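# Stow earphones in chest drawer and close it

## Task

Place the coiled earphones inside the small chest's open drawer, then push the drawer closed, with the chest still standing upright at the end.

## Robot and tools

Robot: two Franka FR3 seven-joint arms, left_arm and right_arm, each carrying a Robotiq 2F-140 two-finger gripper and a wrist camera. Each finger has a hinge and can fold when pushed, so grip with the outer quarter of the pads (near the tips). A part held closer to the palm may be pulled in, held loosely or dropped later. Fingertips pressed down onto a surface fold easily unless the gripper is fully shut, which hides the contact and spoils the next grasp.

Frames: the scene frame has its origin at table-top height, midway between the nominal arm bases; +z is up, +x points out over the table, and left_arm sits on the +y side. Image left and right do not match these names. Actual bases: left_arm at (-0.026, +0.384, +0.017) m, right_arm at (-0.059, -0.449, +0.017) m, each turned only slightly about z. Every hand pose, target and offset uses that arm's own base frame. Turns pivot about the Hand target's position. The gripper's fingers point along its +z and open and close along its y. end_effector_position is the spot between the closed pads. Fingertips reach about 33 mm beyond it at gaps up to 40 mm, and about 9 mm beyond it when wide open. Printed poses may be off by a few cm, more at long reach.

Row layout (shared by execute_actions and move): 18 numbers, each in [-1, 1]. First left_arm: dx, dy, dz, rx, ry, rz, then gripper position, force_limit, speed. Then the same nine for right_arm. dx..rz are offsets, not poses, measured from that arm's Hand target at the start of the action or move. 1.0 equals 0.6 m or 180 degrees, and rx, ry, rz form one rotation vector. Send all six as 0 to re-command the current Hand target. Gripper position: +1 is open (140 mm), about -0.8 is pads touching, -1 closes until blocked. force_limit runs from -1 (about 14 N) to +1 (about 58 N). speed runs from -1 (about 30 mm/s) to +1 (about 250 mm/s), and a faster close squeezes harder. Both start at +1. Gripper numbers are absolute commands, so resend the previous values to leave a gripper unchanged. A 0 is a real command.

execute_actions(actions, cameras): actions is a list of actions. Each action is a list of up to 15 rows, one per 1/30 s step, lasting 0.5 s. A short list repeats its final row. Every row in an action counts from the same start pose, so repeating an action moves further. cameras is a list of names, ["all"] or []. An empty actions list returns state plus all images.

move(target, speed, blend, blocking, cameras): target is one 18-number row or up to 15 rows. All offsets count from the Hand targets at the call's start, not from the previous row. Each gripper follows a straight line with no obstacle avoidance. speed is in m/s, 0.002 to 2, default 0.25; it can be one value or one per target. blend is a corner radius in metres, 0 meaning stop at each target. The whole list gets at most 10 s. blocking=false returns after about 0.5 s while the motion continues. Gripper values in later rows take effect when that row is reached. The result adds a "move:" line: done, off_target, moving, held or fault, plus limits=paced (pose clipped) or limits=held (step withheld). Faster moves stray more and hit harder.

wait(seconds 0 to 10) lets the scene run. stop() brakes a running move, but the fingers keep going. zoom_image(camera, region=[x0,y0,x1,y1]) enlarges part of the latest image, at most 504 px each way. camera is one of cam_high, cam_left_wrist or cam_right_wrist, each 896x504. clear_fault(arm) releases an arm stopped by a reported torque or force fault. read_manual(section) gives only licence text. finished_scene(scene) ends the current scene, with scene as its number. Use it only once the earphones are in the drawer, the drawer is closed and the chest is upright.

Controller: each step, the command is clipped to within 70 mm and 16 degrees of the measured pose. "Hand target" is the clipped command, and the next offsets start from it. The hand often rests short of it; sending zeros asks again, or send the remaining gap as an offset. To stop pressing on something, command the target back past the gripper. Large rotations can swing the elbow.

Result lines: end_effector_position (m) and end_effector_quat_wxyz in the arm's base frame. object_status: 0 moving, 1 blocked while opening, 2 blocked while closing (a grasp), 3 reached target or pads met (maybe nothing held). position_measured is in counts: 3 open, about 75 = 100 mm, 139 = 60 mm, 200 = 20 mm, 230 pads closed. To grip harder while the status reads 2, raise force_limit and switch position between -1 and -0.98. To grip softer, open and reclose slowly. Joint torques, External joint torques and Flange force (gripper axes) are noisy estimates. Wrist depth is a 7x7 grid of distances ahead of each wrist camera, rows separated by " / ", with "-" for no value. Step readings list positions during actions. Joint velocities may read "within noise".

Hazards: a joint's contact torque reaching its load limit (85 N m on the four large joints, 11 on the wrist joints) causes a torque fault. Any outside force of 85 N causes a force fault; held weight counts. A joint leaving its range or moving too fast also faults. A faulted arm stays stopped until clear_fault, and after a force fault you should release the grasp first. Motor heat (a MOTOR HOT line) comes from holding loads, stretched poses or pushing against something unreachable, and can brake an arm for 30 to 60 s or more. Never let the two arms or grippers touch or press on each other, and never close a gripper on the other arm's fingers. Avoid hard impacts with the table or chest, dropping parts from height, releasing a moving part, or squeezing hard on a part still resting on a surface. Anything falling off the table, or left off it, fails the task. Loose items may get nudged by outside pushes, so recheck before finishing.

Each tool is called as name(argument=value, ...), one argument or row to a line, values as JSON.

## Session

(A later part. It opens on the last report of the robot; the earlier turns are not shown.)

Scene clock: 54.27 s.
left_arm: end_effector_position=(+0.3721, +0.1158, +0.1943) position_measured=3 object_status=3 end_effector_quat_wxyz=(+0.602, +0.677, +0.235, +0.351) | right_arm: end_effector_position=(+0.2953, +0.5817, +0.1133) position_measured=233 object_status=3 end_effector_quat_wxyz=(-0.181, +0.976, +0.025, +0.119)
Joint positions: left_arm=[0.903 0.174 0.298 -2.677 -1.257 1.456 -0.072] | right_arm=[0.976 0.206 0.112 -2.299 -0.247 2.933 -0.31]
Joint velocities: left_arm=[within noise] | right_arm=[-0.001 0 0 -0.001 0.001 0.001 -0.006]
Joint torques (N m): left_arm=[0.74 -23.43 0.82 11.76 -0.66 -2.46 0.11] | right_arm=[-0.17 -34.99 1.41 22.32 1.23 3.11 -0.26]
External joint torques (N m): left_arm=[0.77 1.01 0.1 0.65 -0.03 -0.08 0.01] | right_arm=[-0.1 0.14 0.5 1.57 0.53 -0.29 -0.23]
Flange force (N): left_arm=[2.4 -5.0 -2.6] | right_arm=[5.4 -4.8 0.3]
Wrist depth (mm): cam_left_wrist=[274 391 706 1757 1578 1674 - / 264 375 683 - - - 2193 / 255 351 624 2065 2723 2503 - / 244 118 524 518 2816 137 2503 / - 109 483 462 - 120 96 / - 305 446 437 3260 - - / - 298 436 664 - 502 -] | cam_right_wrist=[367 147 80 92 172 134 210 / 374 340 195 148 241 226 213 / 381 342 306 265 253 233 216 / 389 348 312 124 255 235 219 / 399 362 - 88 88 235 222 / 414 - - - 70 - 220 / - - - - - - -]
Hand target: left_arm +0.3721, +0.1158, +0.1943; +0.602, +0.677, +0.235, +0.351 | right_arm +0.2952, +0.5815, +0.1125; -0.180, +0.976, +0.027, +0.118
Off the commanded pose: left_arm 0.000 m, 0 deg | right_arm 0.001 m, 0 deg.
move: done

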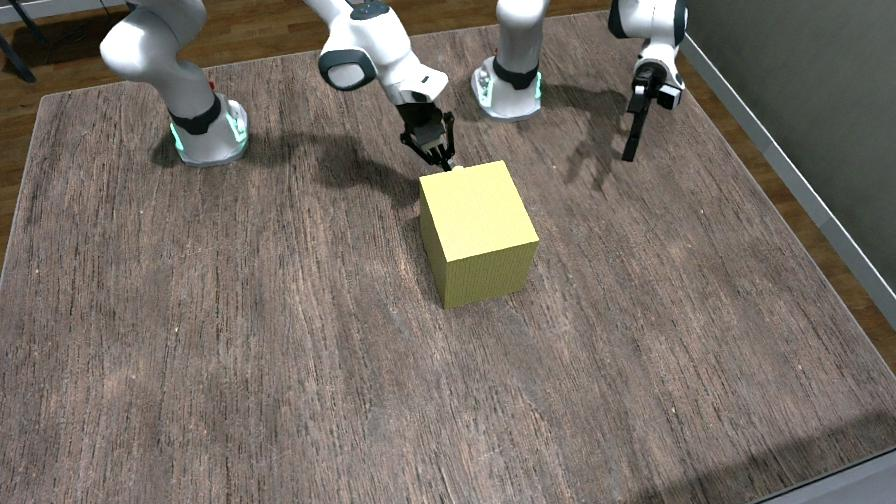

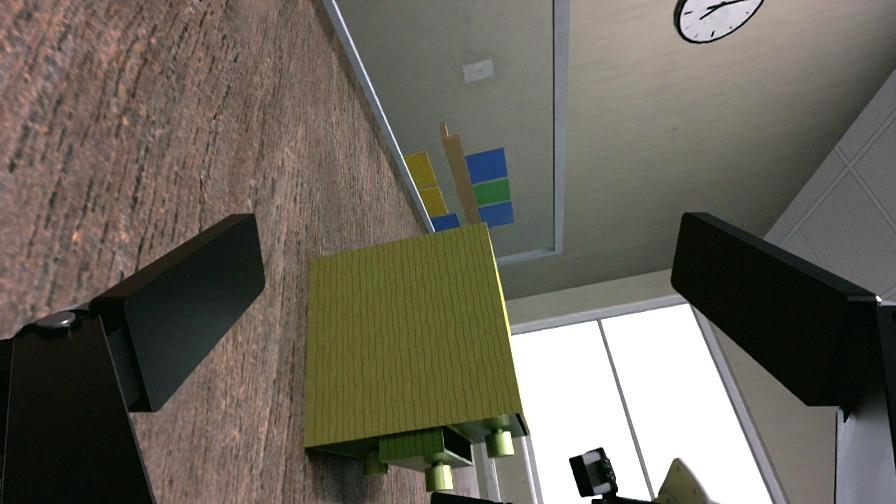

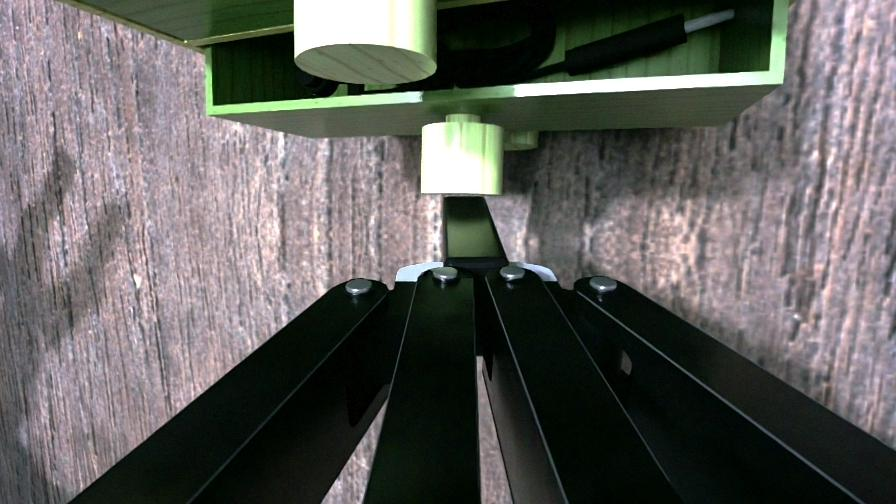

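move(
  target=[0,0,0,0,0,0,1,1,1,0.0265,0.0029,0,0,0,0,-1,-0.8,0],
  speed=0.05,
  cameras=["cam_left_wrist", "cam_right_wrist"],
)

Scene clock: 56.03 s.
left_arm: end_effector_position=(+0.3721, +0.1158, +0.1943) position_measured=3 object_status=3 end_effector_quat_wxyz=(+0.602, +0.677, +0.235, +0.351) | right_arm: end_effector_position=(+0.3110, +0.5835, +0.1133) position_measured=233 object_status=3 end_effector_quat_wxyz=(-0.181, +0.976, +0.025, +0.119)
Joint positions: left_arm=[0.903 0.174 0.298 -2.677 -1.257 1.456 -0.072] | right_arm=[0.932 0.228 0.137 -2.269 -0.228 2.925 -0.351]
Joint velocities: left_arm=[within noise] | right_arm=[0 0.002 0 0.002 0.001 0 -0.006]
Joint torques (N m): left_arm=[0.72 -23.43 0.78 11.78 -0.66 -2.45 0.12] | right_arm=[-0.34 -35.69 1.58 22.52 1.12 3.16 -0.23]
External joint torques (N m): left_arm=[0.7 0.96 0.02 0.71 -0.04 -0.07 0.02] | right_arm=[-0.43 0.13 0.24 1.72 0.46 -0.25 -0.2]
Flange force (N): left_arm=[2.5 -5.0 -2.4] | right_arm=[5.8 -4.7 0.8]
Wrist depth (mm): cam_left_wrist=[274 391 677 - - 1652 - / 264 375 673 1530 - 1982 - / 255 353 626 2155 2212 - - / 243 118 521 509 - 136 1967 / - 109 478 461 - 120 96 / - 306 437 435 - 3490 - / - 298 435 652 3349 471 -] | cam_right_wrist=[- 104 80 89 104 103 208 / 374 331 81 87 - 226 214 / 382 343 305 152 252 233 216 / 388 346 312 123 254 235 219 / 398 361 - 88 88 234 221 / 413 - - - 70 - 220 / - - - - - - -]
Hand target: left_arm +0.3721, +0.1158, +0.1943; +0.602, +0.677, +0.235, +0.351 | right_arm +0.3111, +0.5832, +0.1125; -0.180, +0.976, +0.027, +0.118
Off the commanded pose: left_arm 0.000 m, 0 deg | right_arm 0.001 m, 0 deg.
move: done
Images, in order (width x height): cam_left_wrist 896x504, cam_right_wrist 896x504.

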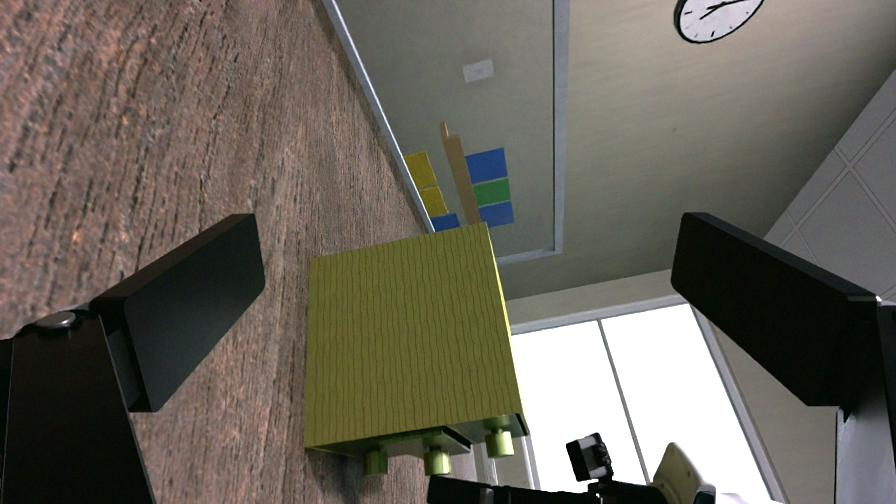

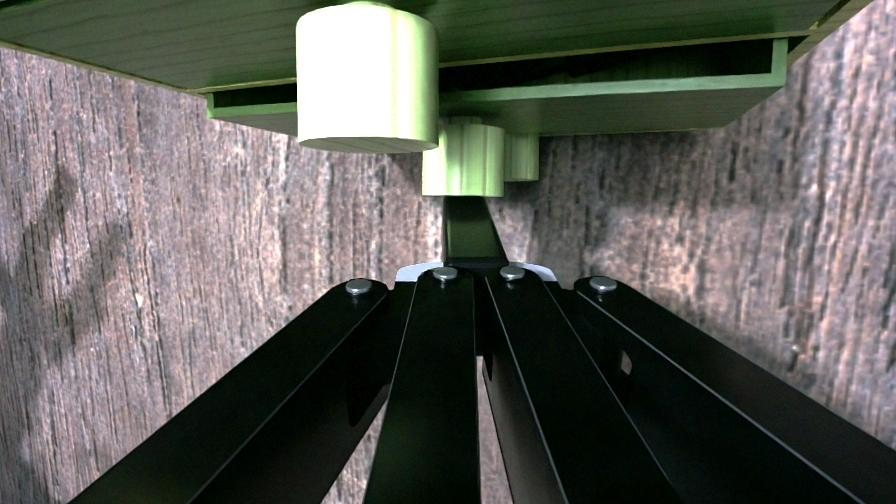

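move(
  target=[0,0,0,0,0,0,1,1,1,0.0099,0.0011,0,0,0,0,-1,-0.8,0],
  speed=0.03,
  cameras=["cam_left_wrist", "cam_right_wrist"],
)

zoom_image(
  camera="cam_left_wrist",
  region=[300, 390, 560, 504],
)

Scene clock: 57.27 s.
left_arm: end_effector_position=(+0.3721, +0.1158, +0.1943) position_measured=3 object_status=3 end_effector_quat_wxyz=(+0.602, +0.677, +0.235, +0.351) | right_arm: end_effector_position=(+0.3166, +0.5843, +0.1133) position_measured=233 object_status=3 end_effector_quat_wxyz=(-0.181, +0.976, +0.025, +0.119)
Joint positions: left_arm=[0.903 0.174 0.298 -2.677 -1.257 1.456 -0.072] | right_arm=[0.913 0.236 0.148 -2.257 -0.224 2.921 -0.365]
Joint velocities: left_arm=[within noise] | right_arm=[-0.002 0.001 0.001 0.001 -0.001 -0.001 -0.005]
Joint torques (N m): left_arm=[0.7 -23.38 0.75 11.78 -0.64 -2.47 0.14] | right_arm=[-0.37 -35.89 1.36 22.63 1.07 3.15 -0.23]
External joint torques (N m): left_arm=[0.71 1.03 0.01 0.7 -0.02 -0.1 0.04] | right_arm=[-0.37 0.11 -0.02 1.79 0.41 -0.25 -0.2]
Flange force (N): left_arm=[2.5 -5.3 -2.5] | right_arm=[5.4 -4.9 1.2]
Wrist depth (mm): cam_left_wrist=[275 390 654 - 1709 1520 1697 / 264 375 688 - 1982 2136 2212 / 254 352 627 2383 1982 2581 - / 244 118 524 471 - 136 - / - 109 484 470 - 128 96 / - 303 443 428 - - - / - 295 433 477 435 485 -] | cam_right_wrist=[- 89 80 86 88 87 94 / 372 136 81 87 173 156 213 / 381 344 303 151 251 233 216 / 389 347 313 124 254 235 219 / 398 360 - 88 88 235 221 / 414 - - - 70 - 221 / - - - - - - -]
Hand target: left_arm +0.3721, +0.1158, +0.1943; +0.602, +0.677, +0.235, +0.351 | right_arm +0.3170, +0.5839, +0.1125; -0.180, +0.976, +0.027, +0.118
Off the commanded pose: left_arm 0.000 m, 0 deg | right_arm 0.001 m, 0 deg.
move: done
Images, in order (width x height): cam_left_wrist 896x504, cam_right_wrist 896x504.

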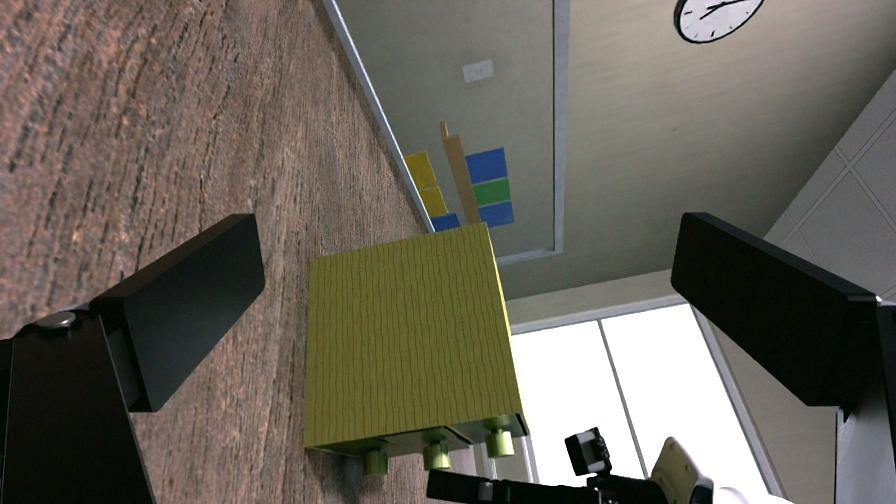

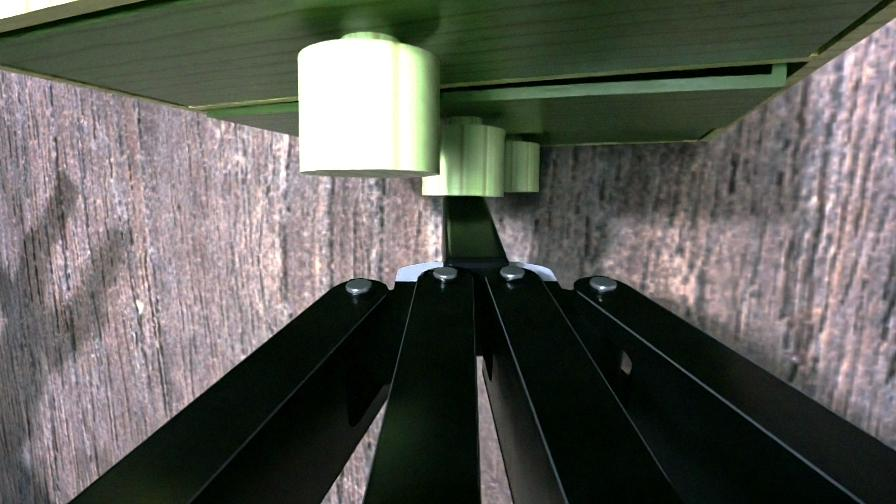

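Scaled by 1.938 from the camera's 896x504 image, which has a finer 1280x720 frame.

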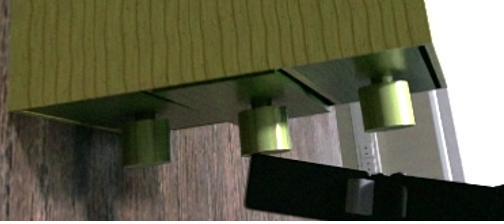

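move(
  target=[0,0,0,0,0,0,1,1,1,0.005,0.0005,0,0,0,0,-1,-0.8,0],
  speed=0.02,
  cameras=["cam_left_wrist", "cam_right_wrist"],
)

zoom_image(
  camera="cam_left_wrist",
  region=[300, 390, 560, 504],
)

zoom_image(
  camera="cam_right_wrist",
  region=[400, 30, 896, 230],
)

Scene clock: 58.57 s.
left_arm: end_effector_position=(+0.3721, +0.1158, +0.1943) position_measured=3 object_status=3 end_effector_quat_wxyz=(+0.602, +0.677, +0.235, +0.351) | right_arm: end_effector_position=(+0.3193, +0.5847, +0.1132) position_measured=233 object_status=3 end_effector_quat_wxyz=(-0.181, +0.976, +0.026, +0.118)
Joint positions: left_arm=[0.903 0.174 0.298 -2.677 -1.257 1.456 -0.072] | right_arm=[0.903 0.24 0.155 -2.251 -0.222 2.919 -0.371]
Joint velocities: left_arm=[within noise] | right_arm=[-0.002 0.001 0.003 0 0 -0.002 -0.004]
Joint torques (N m): left_arm=[0.68 -23.43 0.78 11.75 -0.65 -2.48 0.07] | right_arm=[-0.87 -35.99 2.26 22.8 1.02 3.2 -0.26]
External joint torques (N m): left_arm=[0.55 1.08 -0.1 0.64 -0.02 -0.12 -0.03] | right_arm=[-0.8 0.24 0.85 1.88 0.36 -0.22 -0.23]
Flange force (N): left_arm=[2.6 -5.2 -2.1] | right_arm=[7.4 -4.5 0.5]
Wrist depth (mm): cam_left_wrist=[275 393 675 1641 1620 1877 - / 265 376 675 1877 - - 2253 / 255 353 623 2193 - - - / 244 118 535 514 - 137 - / - 109 477 459 - 120 96 / - 306 446 433 - - - / - 297 437 492 465 480 -] | cam_right_wrist=[- 88 80 81 80 86 78 / 374 143 80 86 109 155 211 / 382 345 302 148 249 233 216 / 387 347 312 123 254 235 218 / 395 360 - 88 88 235 221 / 413 - - - 70 - 220 / - - - - - - -]
Hand target: left_arm +0.3721, +0.1158, +0.1943; +0.602, +0.677, +0.235, +0.351 | right_arm +0.3200, +0.5842, +0.1125; -0.180, +0.976, +0.027, +0.118
Off the commanded pose: left_arm 0.000 m, 0 deg | right_arm 0.001 m, 0 deg.
move: done
Images, in order (width x height): cam_left_wrist 896x504, cam_right_wrist 896x504.

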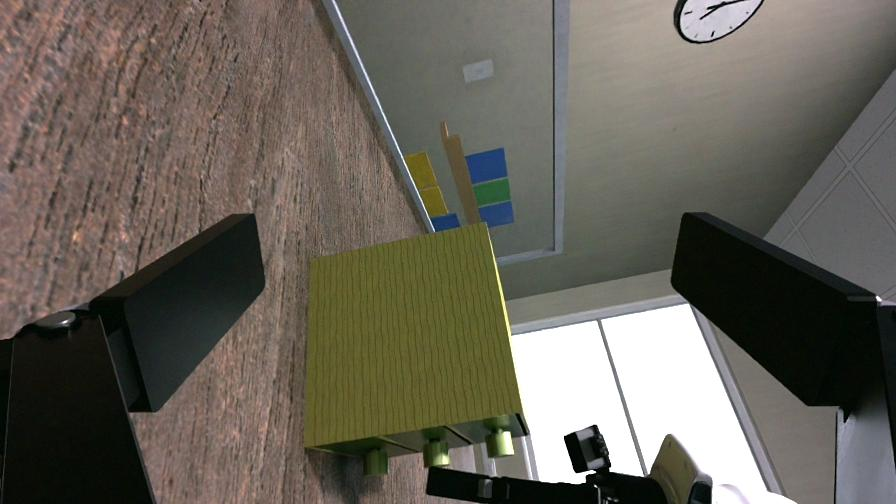

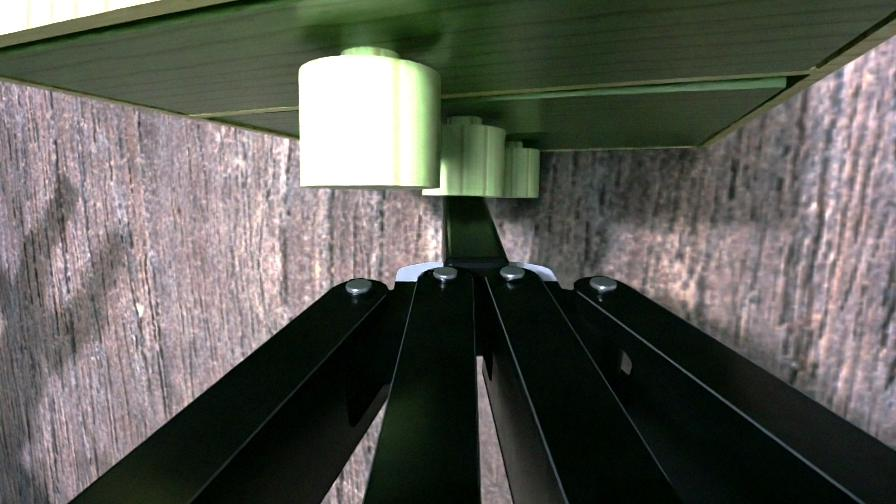

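Scaled by 1.938 from the camera's 896x504 image, which has a finer 1280x720 frame.

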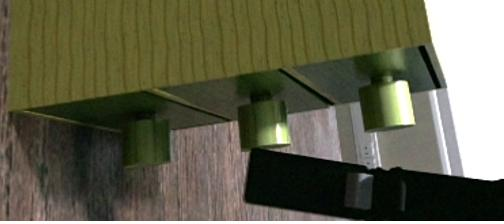

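Scaled by 1.016 from the camera's 896x504 image, which has a finer 1280x720 frame.

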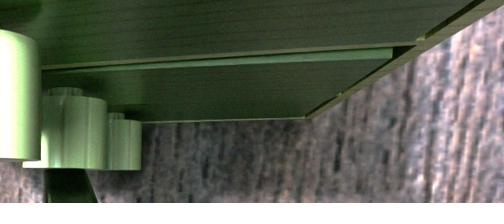

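move(
  target=[0,0,0,0,0,0,1,1,1,0.005,0.0005,0,0,0,0,-1,-0.8,0],
  speed=0.02,
  cameras=["cam_left_wrist", "cam_right_wrist"],
)

zoom_image(
  camera="cam_left_wrist",
  region=[340, 400, 540, 490],
)

zoom_image(
  camera="cam_right_wrist",
  region=[400, 40, 896, 220],
)

Scene clock: 61.03 s.
left_arm: end_effector_position=(+0.3721, +0.1158, +0.1943) position_measured=3 object_status=3 end_effector_quat_wxyz=(+0.602, +0.677, +0.235, +0.351) | right_arm: end_effector_position=(+0.3208, +0.5850, +0.1126) position_measured=233 object_status=3 end_effector_quat_wxyz=(-0.180, +0.976, +0.026, +0.118)
Joint positions: left_arm=[0.903 0.174 0.298 -2.677 -1.257 1.456 -0.072] | right_arm=[0.894 0.245 0.162 -2.246 -0.222 2.916 -0.377]
Joint velocities: left_arm=[within noise] | right_arm=[-0.005 -0.001 0.004 0.001 0.001 -0.001 -0.003]
Joint torques (N m): left_arm=[0.68 -23.45 0.77 11.79 -0.64 -2.47 0.12] | right_arm=[-1.19 -36.03 0.85 23.26 0.98 3.38 -0.2]
External joint torques (N m): left_arm=[0.67 0.99 0.02 0.67 -0.01 -0.09 0.01] | right_arm=[-1.16 0.22 -0.66 2.34 0.33 -0.03 -0.17]
Flange force (N): left_arm=[2.4 -5.0 -2.4] | right_arm=[7.0 -5.5 2.8]
Wrist depth (mm): cam_left_wrist=[275 391 712 1697 1641 1674 - / 264 375 672 1906 - 1892 - / 254 350 632 2253 - - - / 243 118 519 507 - 137 - / - 109 464 478 - 128 96 / - 304 446 432 - - - / - 296 433 482 3022 483 -] | cam_right_wrist=[- 84 77 - 83 82 - / 373 136 80 86 117 184 211 / 379 343 90 146 248 233 215 / 387 346 311 123 254 235 218 / 395 360 - 88 88 234 221 / 411 - - - 70 - 220 / - - - - - - -]
Hand target: left_arm +0.3721, +0.1158, +0.1943; +0.602, +0.677, +0.235, +0.351 | right_arm +0.3230, +0.5845, +0.1125; -0.180, +0.976, +0.027, +0.118
Off the commanded pose: left_arm 0.000 m, 0 deg | right_arm 0.002 m, 0 deg.
move: done
Images, in order (width x height): cam_left_wrist 896x504, cam_right_wrist 896x504.

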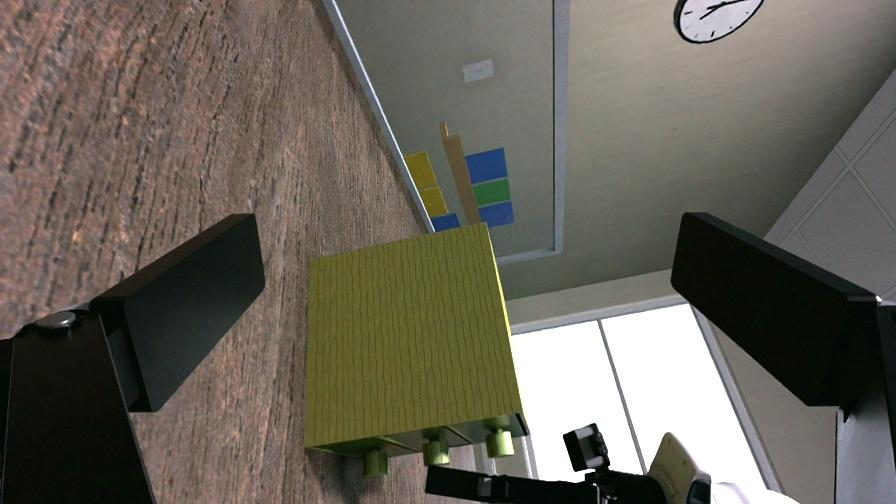

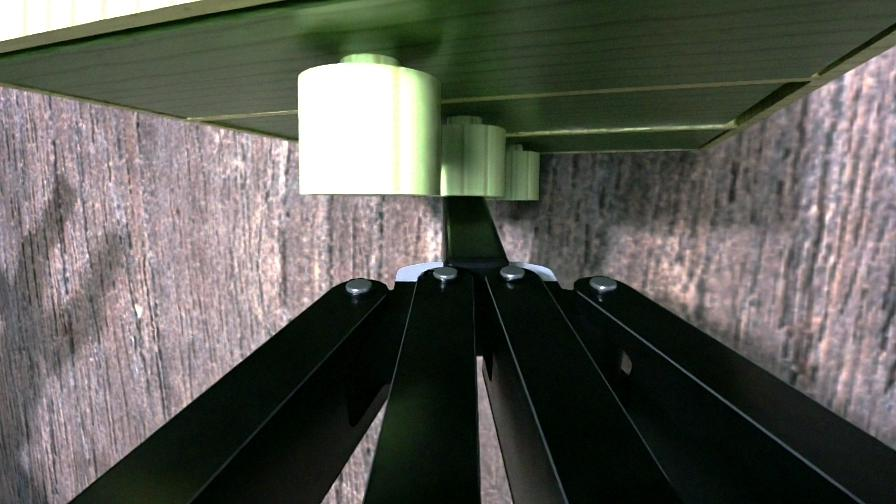

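Scaled by 2.520 from the camera's 896x504 image, which has a finer 1280x720 frame.

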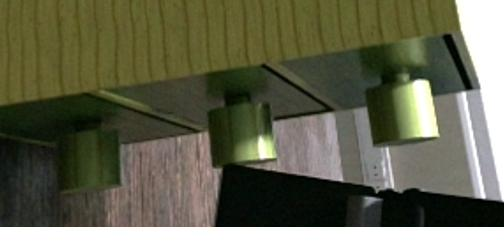

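Scaled by 1.016 from the camera's 896x504 image, which has a finer 1280x720 frame.

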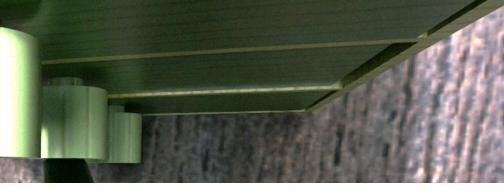

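move(
  target=[0,0,0,0,0,0,1,1,1,0.0025,0.0003,0,0,0,0,-1,-0.8,0],
  speed=0.02,
  cameras=["cam_left_wrist", "cam_right_wrist"],
)

zoom_image(
  camera="cam_right_wrist",
  region=[400, 40, 896, 220],
)

Scene clock: 62.40 s.
left_arm: end_effector_position=(+0.3721, +0.1158, +0.1943) position_measured=3 object_status=3 end_effector_quat_wxyz=(+0.602, +0.677, +0.235, +0.351) | right_arm: end_effector_position=(+0.3208, +0.5853, +0.1122) position_measured=233 object_status=3 end_effector_quat_wxyz=(-0.180, +0.976, +0.027, +0.117)
Joint positions: left_arm=[0.903 0.174 0.298 -2.677 -1.257 1.456 -0.072] | right_arm=[0.889 0.247 0.168 -2.243 -0.222 2.914 -0.379]
Joint velocities: left_arm=[within noise] | right_arm=[-0.004 0 0.007 0.001 0 -0.001 0]
Joint torques (N m): left_arm=[0.75 -23.5 0.7 11.74 -0.66 -2.48 0.11] | right_arm=[-1.86 -35.88 0.17 23.49 0.84 3.51 -0.23]
External joint torques (N m): left_arm=[0.8 0.87 0 0.78 -0.05 -0.09 0.01] | right_arm=[-1.88 0.49 -1.44 2.58 0.19 0.09 -0.2]
Flange force (N): left_arm=[2.6 -4.7 -2.5] | right_arm=[8.1 -5.5 4.4]
Wrist depth (mm): cam_left_wrist=[274 388 702 1377 - 1652 - / 264 373 694 - 1951 - - / 255 353 631 2253 2528 - - / 244 118 524 514 3177 137 - / - 109 485 466 3872 120 96 / - 306 442 437 - 3591 - / - 297 438 489 469 472 -] | cam_right_wrist=[- 84 78 - 83 82 - / 369 118 79 116 119 136 211 / 379 342 86 87 250 232 215 / 387 346 309 123 253 235 218 / 396 357 - 88 88 233 221 / 412 - - - 70 - 221 / - - - - - - -]
Hand target: left_arm +0.3721, +0.1158, +0.1943; +0.602, +0.677, +0.235, +0.351 | right_arm +0.3245, +0.5846, +0.1125; -0.180, +0.976, +0.027, +0.118
Off the commanded pose: left_arm 0.000 m, 0 deg | right_arm 0.004 m, 0 deg.
move: off_target (right_arm)
Images, in order (width x height): cam_left_wrist 896x504, cam_right_wrist 896x504.

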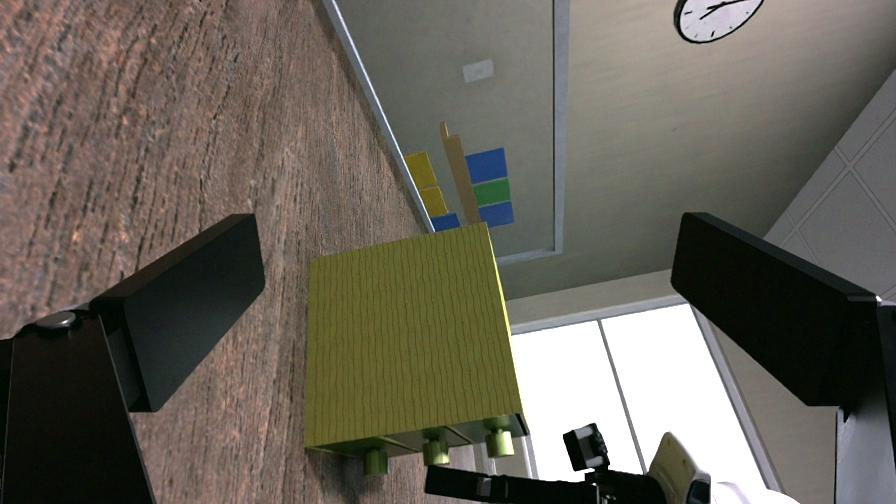

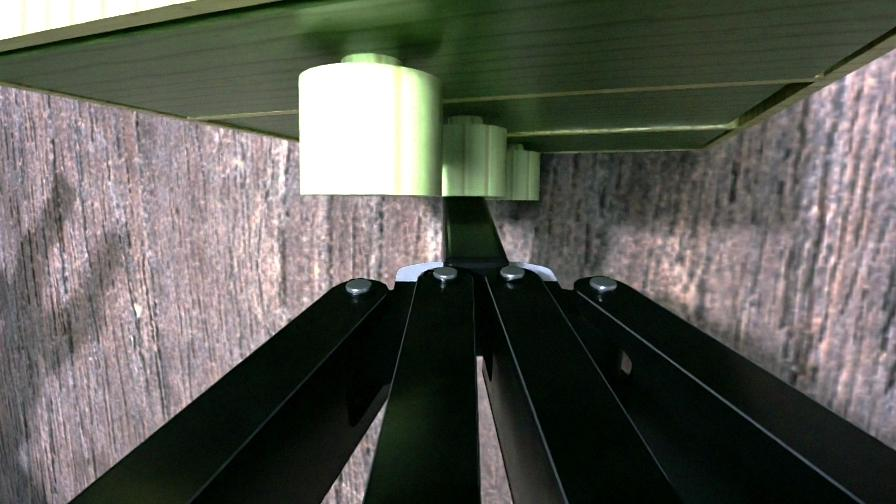

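Scaled by 1.016 from the camera's 896x504 image, which has a finer 1280x720 frame.

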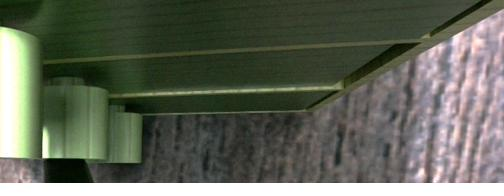

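move(
  target=[0,0,0,0,0,0,1,1,1,-0.133,-0.0144,0,0,0,0,-1,-0.8,0],
  speed=0.15,
  cameras=["all"],
)

zoom_image(
  camera="cam_left_wrist",
  region=[340, 400, 540, 490],
)

Scene clock: 64.63 s.
left_arm: end_effector_position=(+0.3721, +0.1158, +0.1943) position_measured=3 object_status=3 end_effector_quat_wxyz=(+0.602, +0.677, +0.235, +0.351) | right_arm: end_effector_position=(+0.2446, +0.5754, +0.1112) position_measured=233 object_status=3 end_effector_quat_wxyz=(-0.178, +0.977, +0.029, +0.117)
Joint positions: left_arm=[0.903 0.174 0.298 -2.677 -1.257 1.456 -0.072] | right_arm=[1.076 0.148 0.078 -2.378 -0.337 2.94 -0.164]
Joint velocities: left_arm=[within noise] | right_arm=[0 0 0 0 0 0 0.007]
Joint torques (N m): left_arm=[0.69 -23.42 0.75 11.76 -0.66 -2.47 0.1] | right_arm=[1.03 -34.06 0.24 20.96 0.65 3.61 0.28]
External joint torques (N m): left_arm=[0.7 1.01 0.01 0.68 -0.04 -0.09 0] | right_arm=[0.89 -1.11 -0.45 0.67 -0.12 0.28 0.31]
Flange force (N): left_arm=[2.5 -5.1 -2.4] | right_arm=[-3.6 -0.7 -0.2]
Wrist depth (mm): cam_left_wrist=[275 392 675 - - 1709 - / 266 376 698 1674 - 2118 - / 255 352 629 2048 - 2528 2273 / 244 118 523 508 5387 137 106 / - 109 483 466 - 120 96 / - 304 429 434 - - - / - 297 434 857 3218 - -] | cam_right_wrist=[360 325 294 265 243 225 210 / 367 330 298 270 247 228 214 / 377 338 302 274 252 232 215 / 384 344 308 124 252 235 218 / 392 356 - 88 88 234 221 / 406 - - - 70 - 220 / - - - - - - -]
Hand target: left_arm +0.3721, +0.1158, +0.1943; +0.602, +0.677, +0.235, +0.351 | right_arm +0.2447, +0.5760, +0.1125; -0.180, +0.976, +0.027, +0.118
Off the commanded pose: left_arm 0.000 m, 0 deg | right_arm 0.001 m, 0 deg.
move: done

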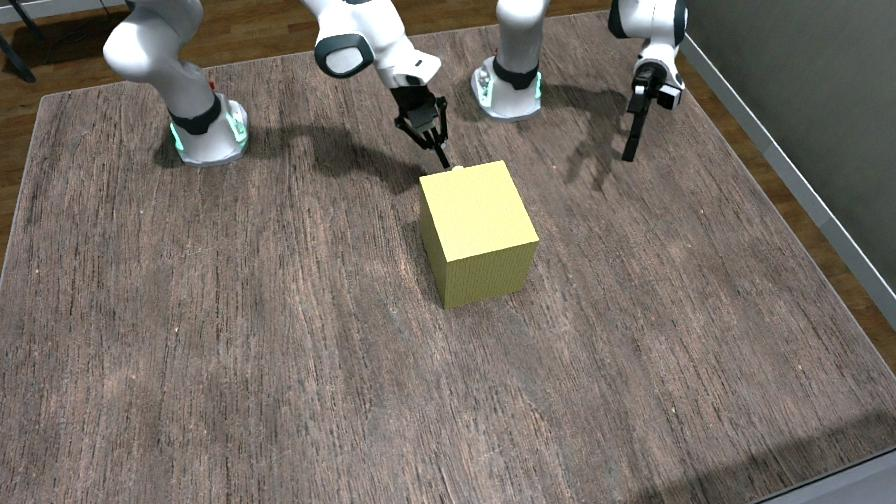

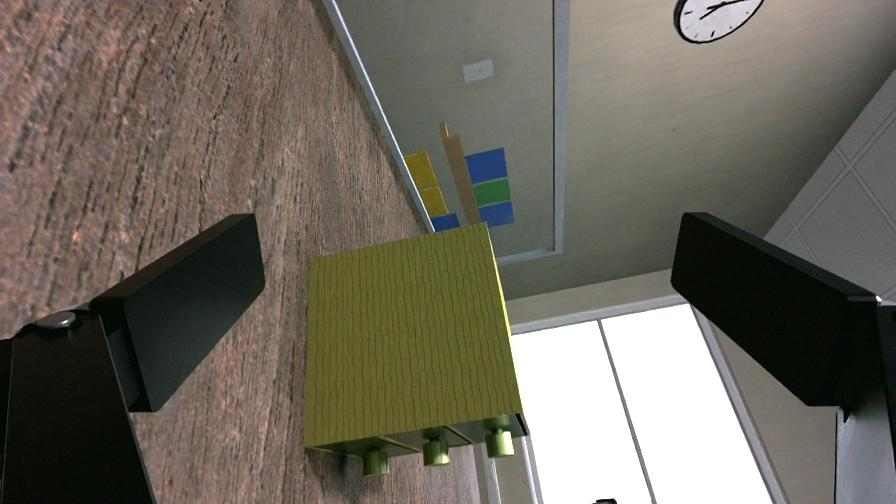

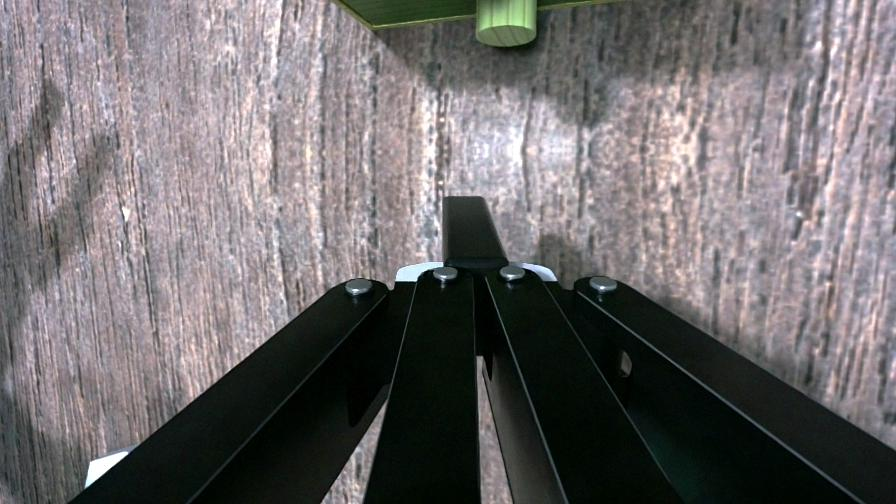

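Scaled by 2.520 from the camera's 896x504 image, which has a finer 1280x720 frame.

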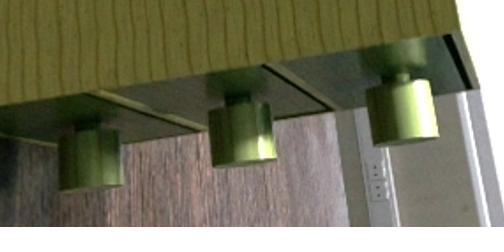

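Drawer is flush and the chest is upright and untouched otherwise; the gripper is clear.

finished_scene(
  scene=2,
)

The scene is finished: the task was done.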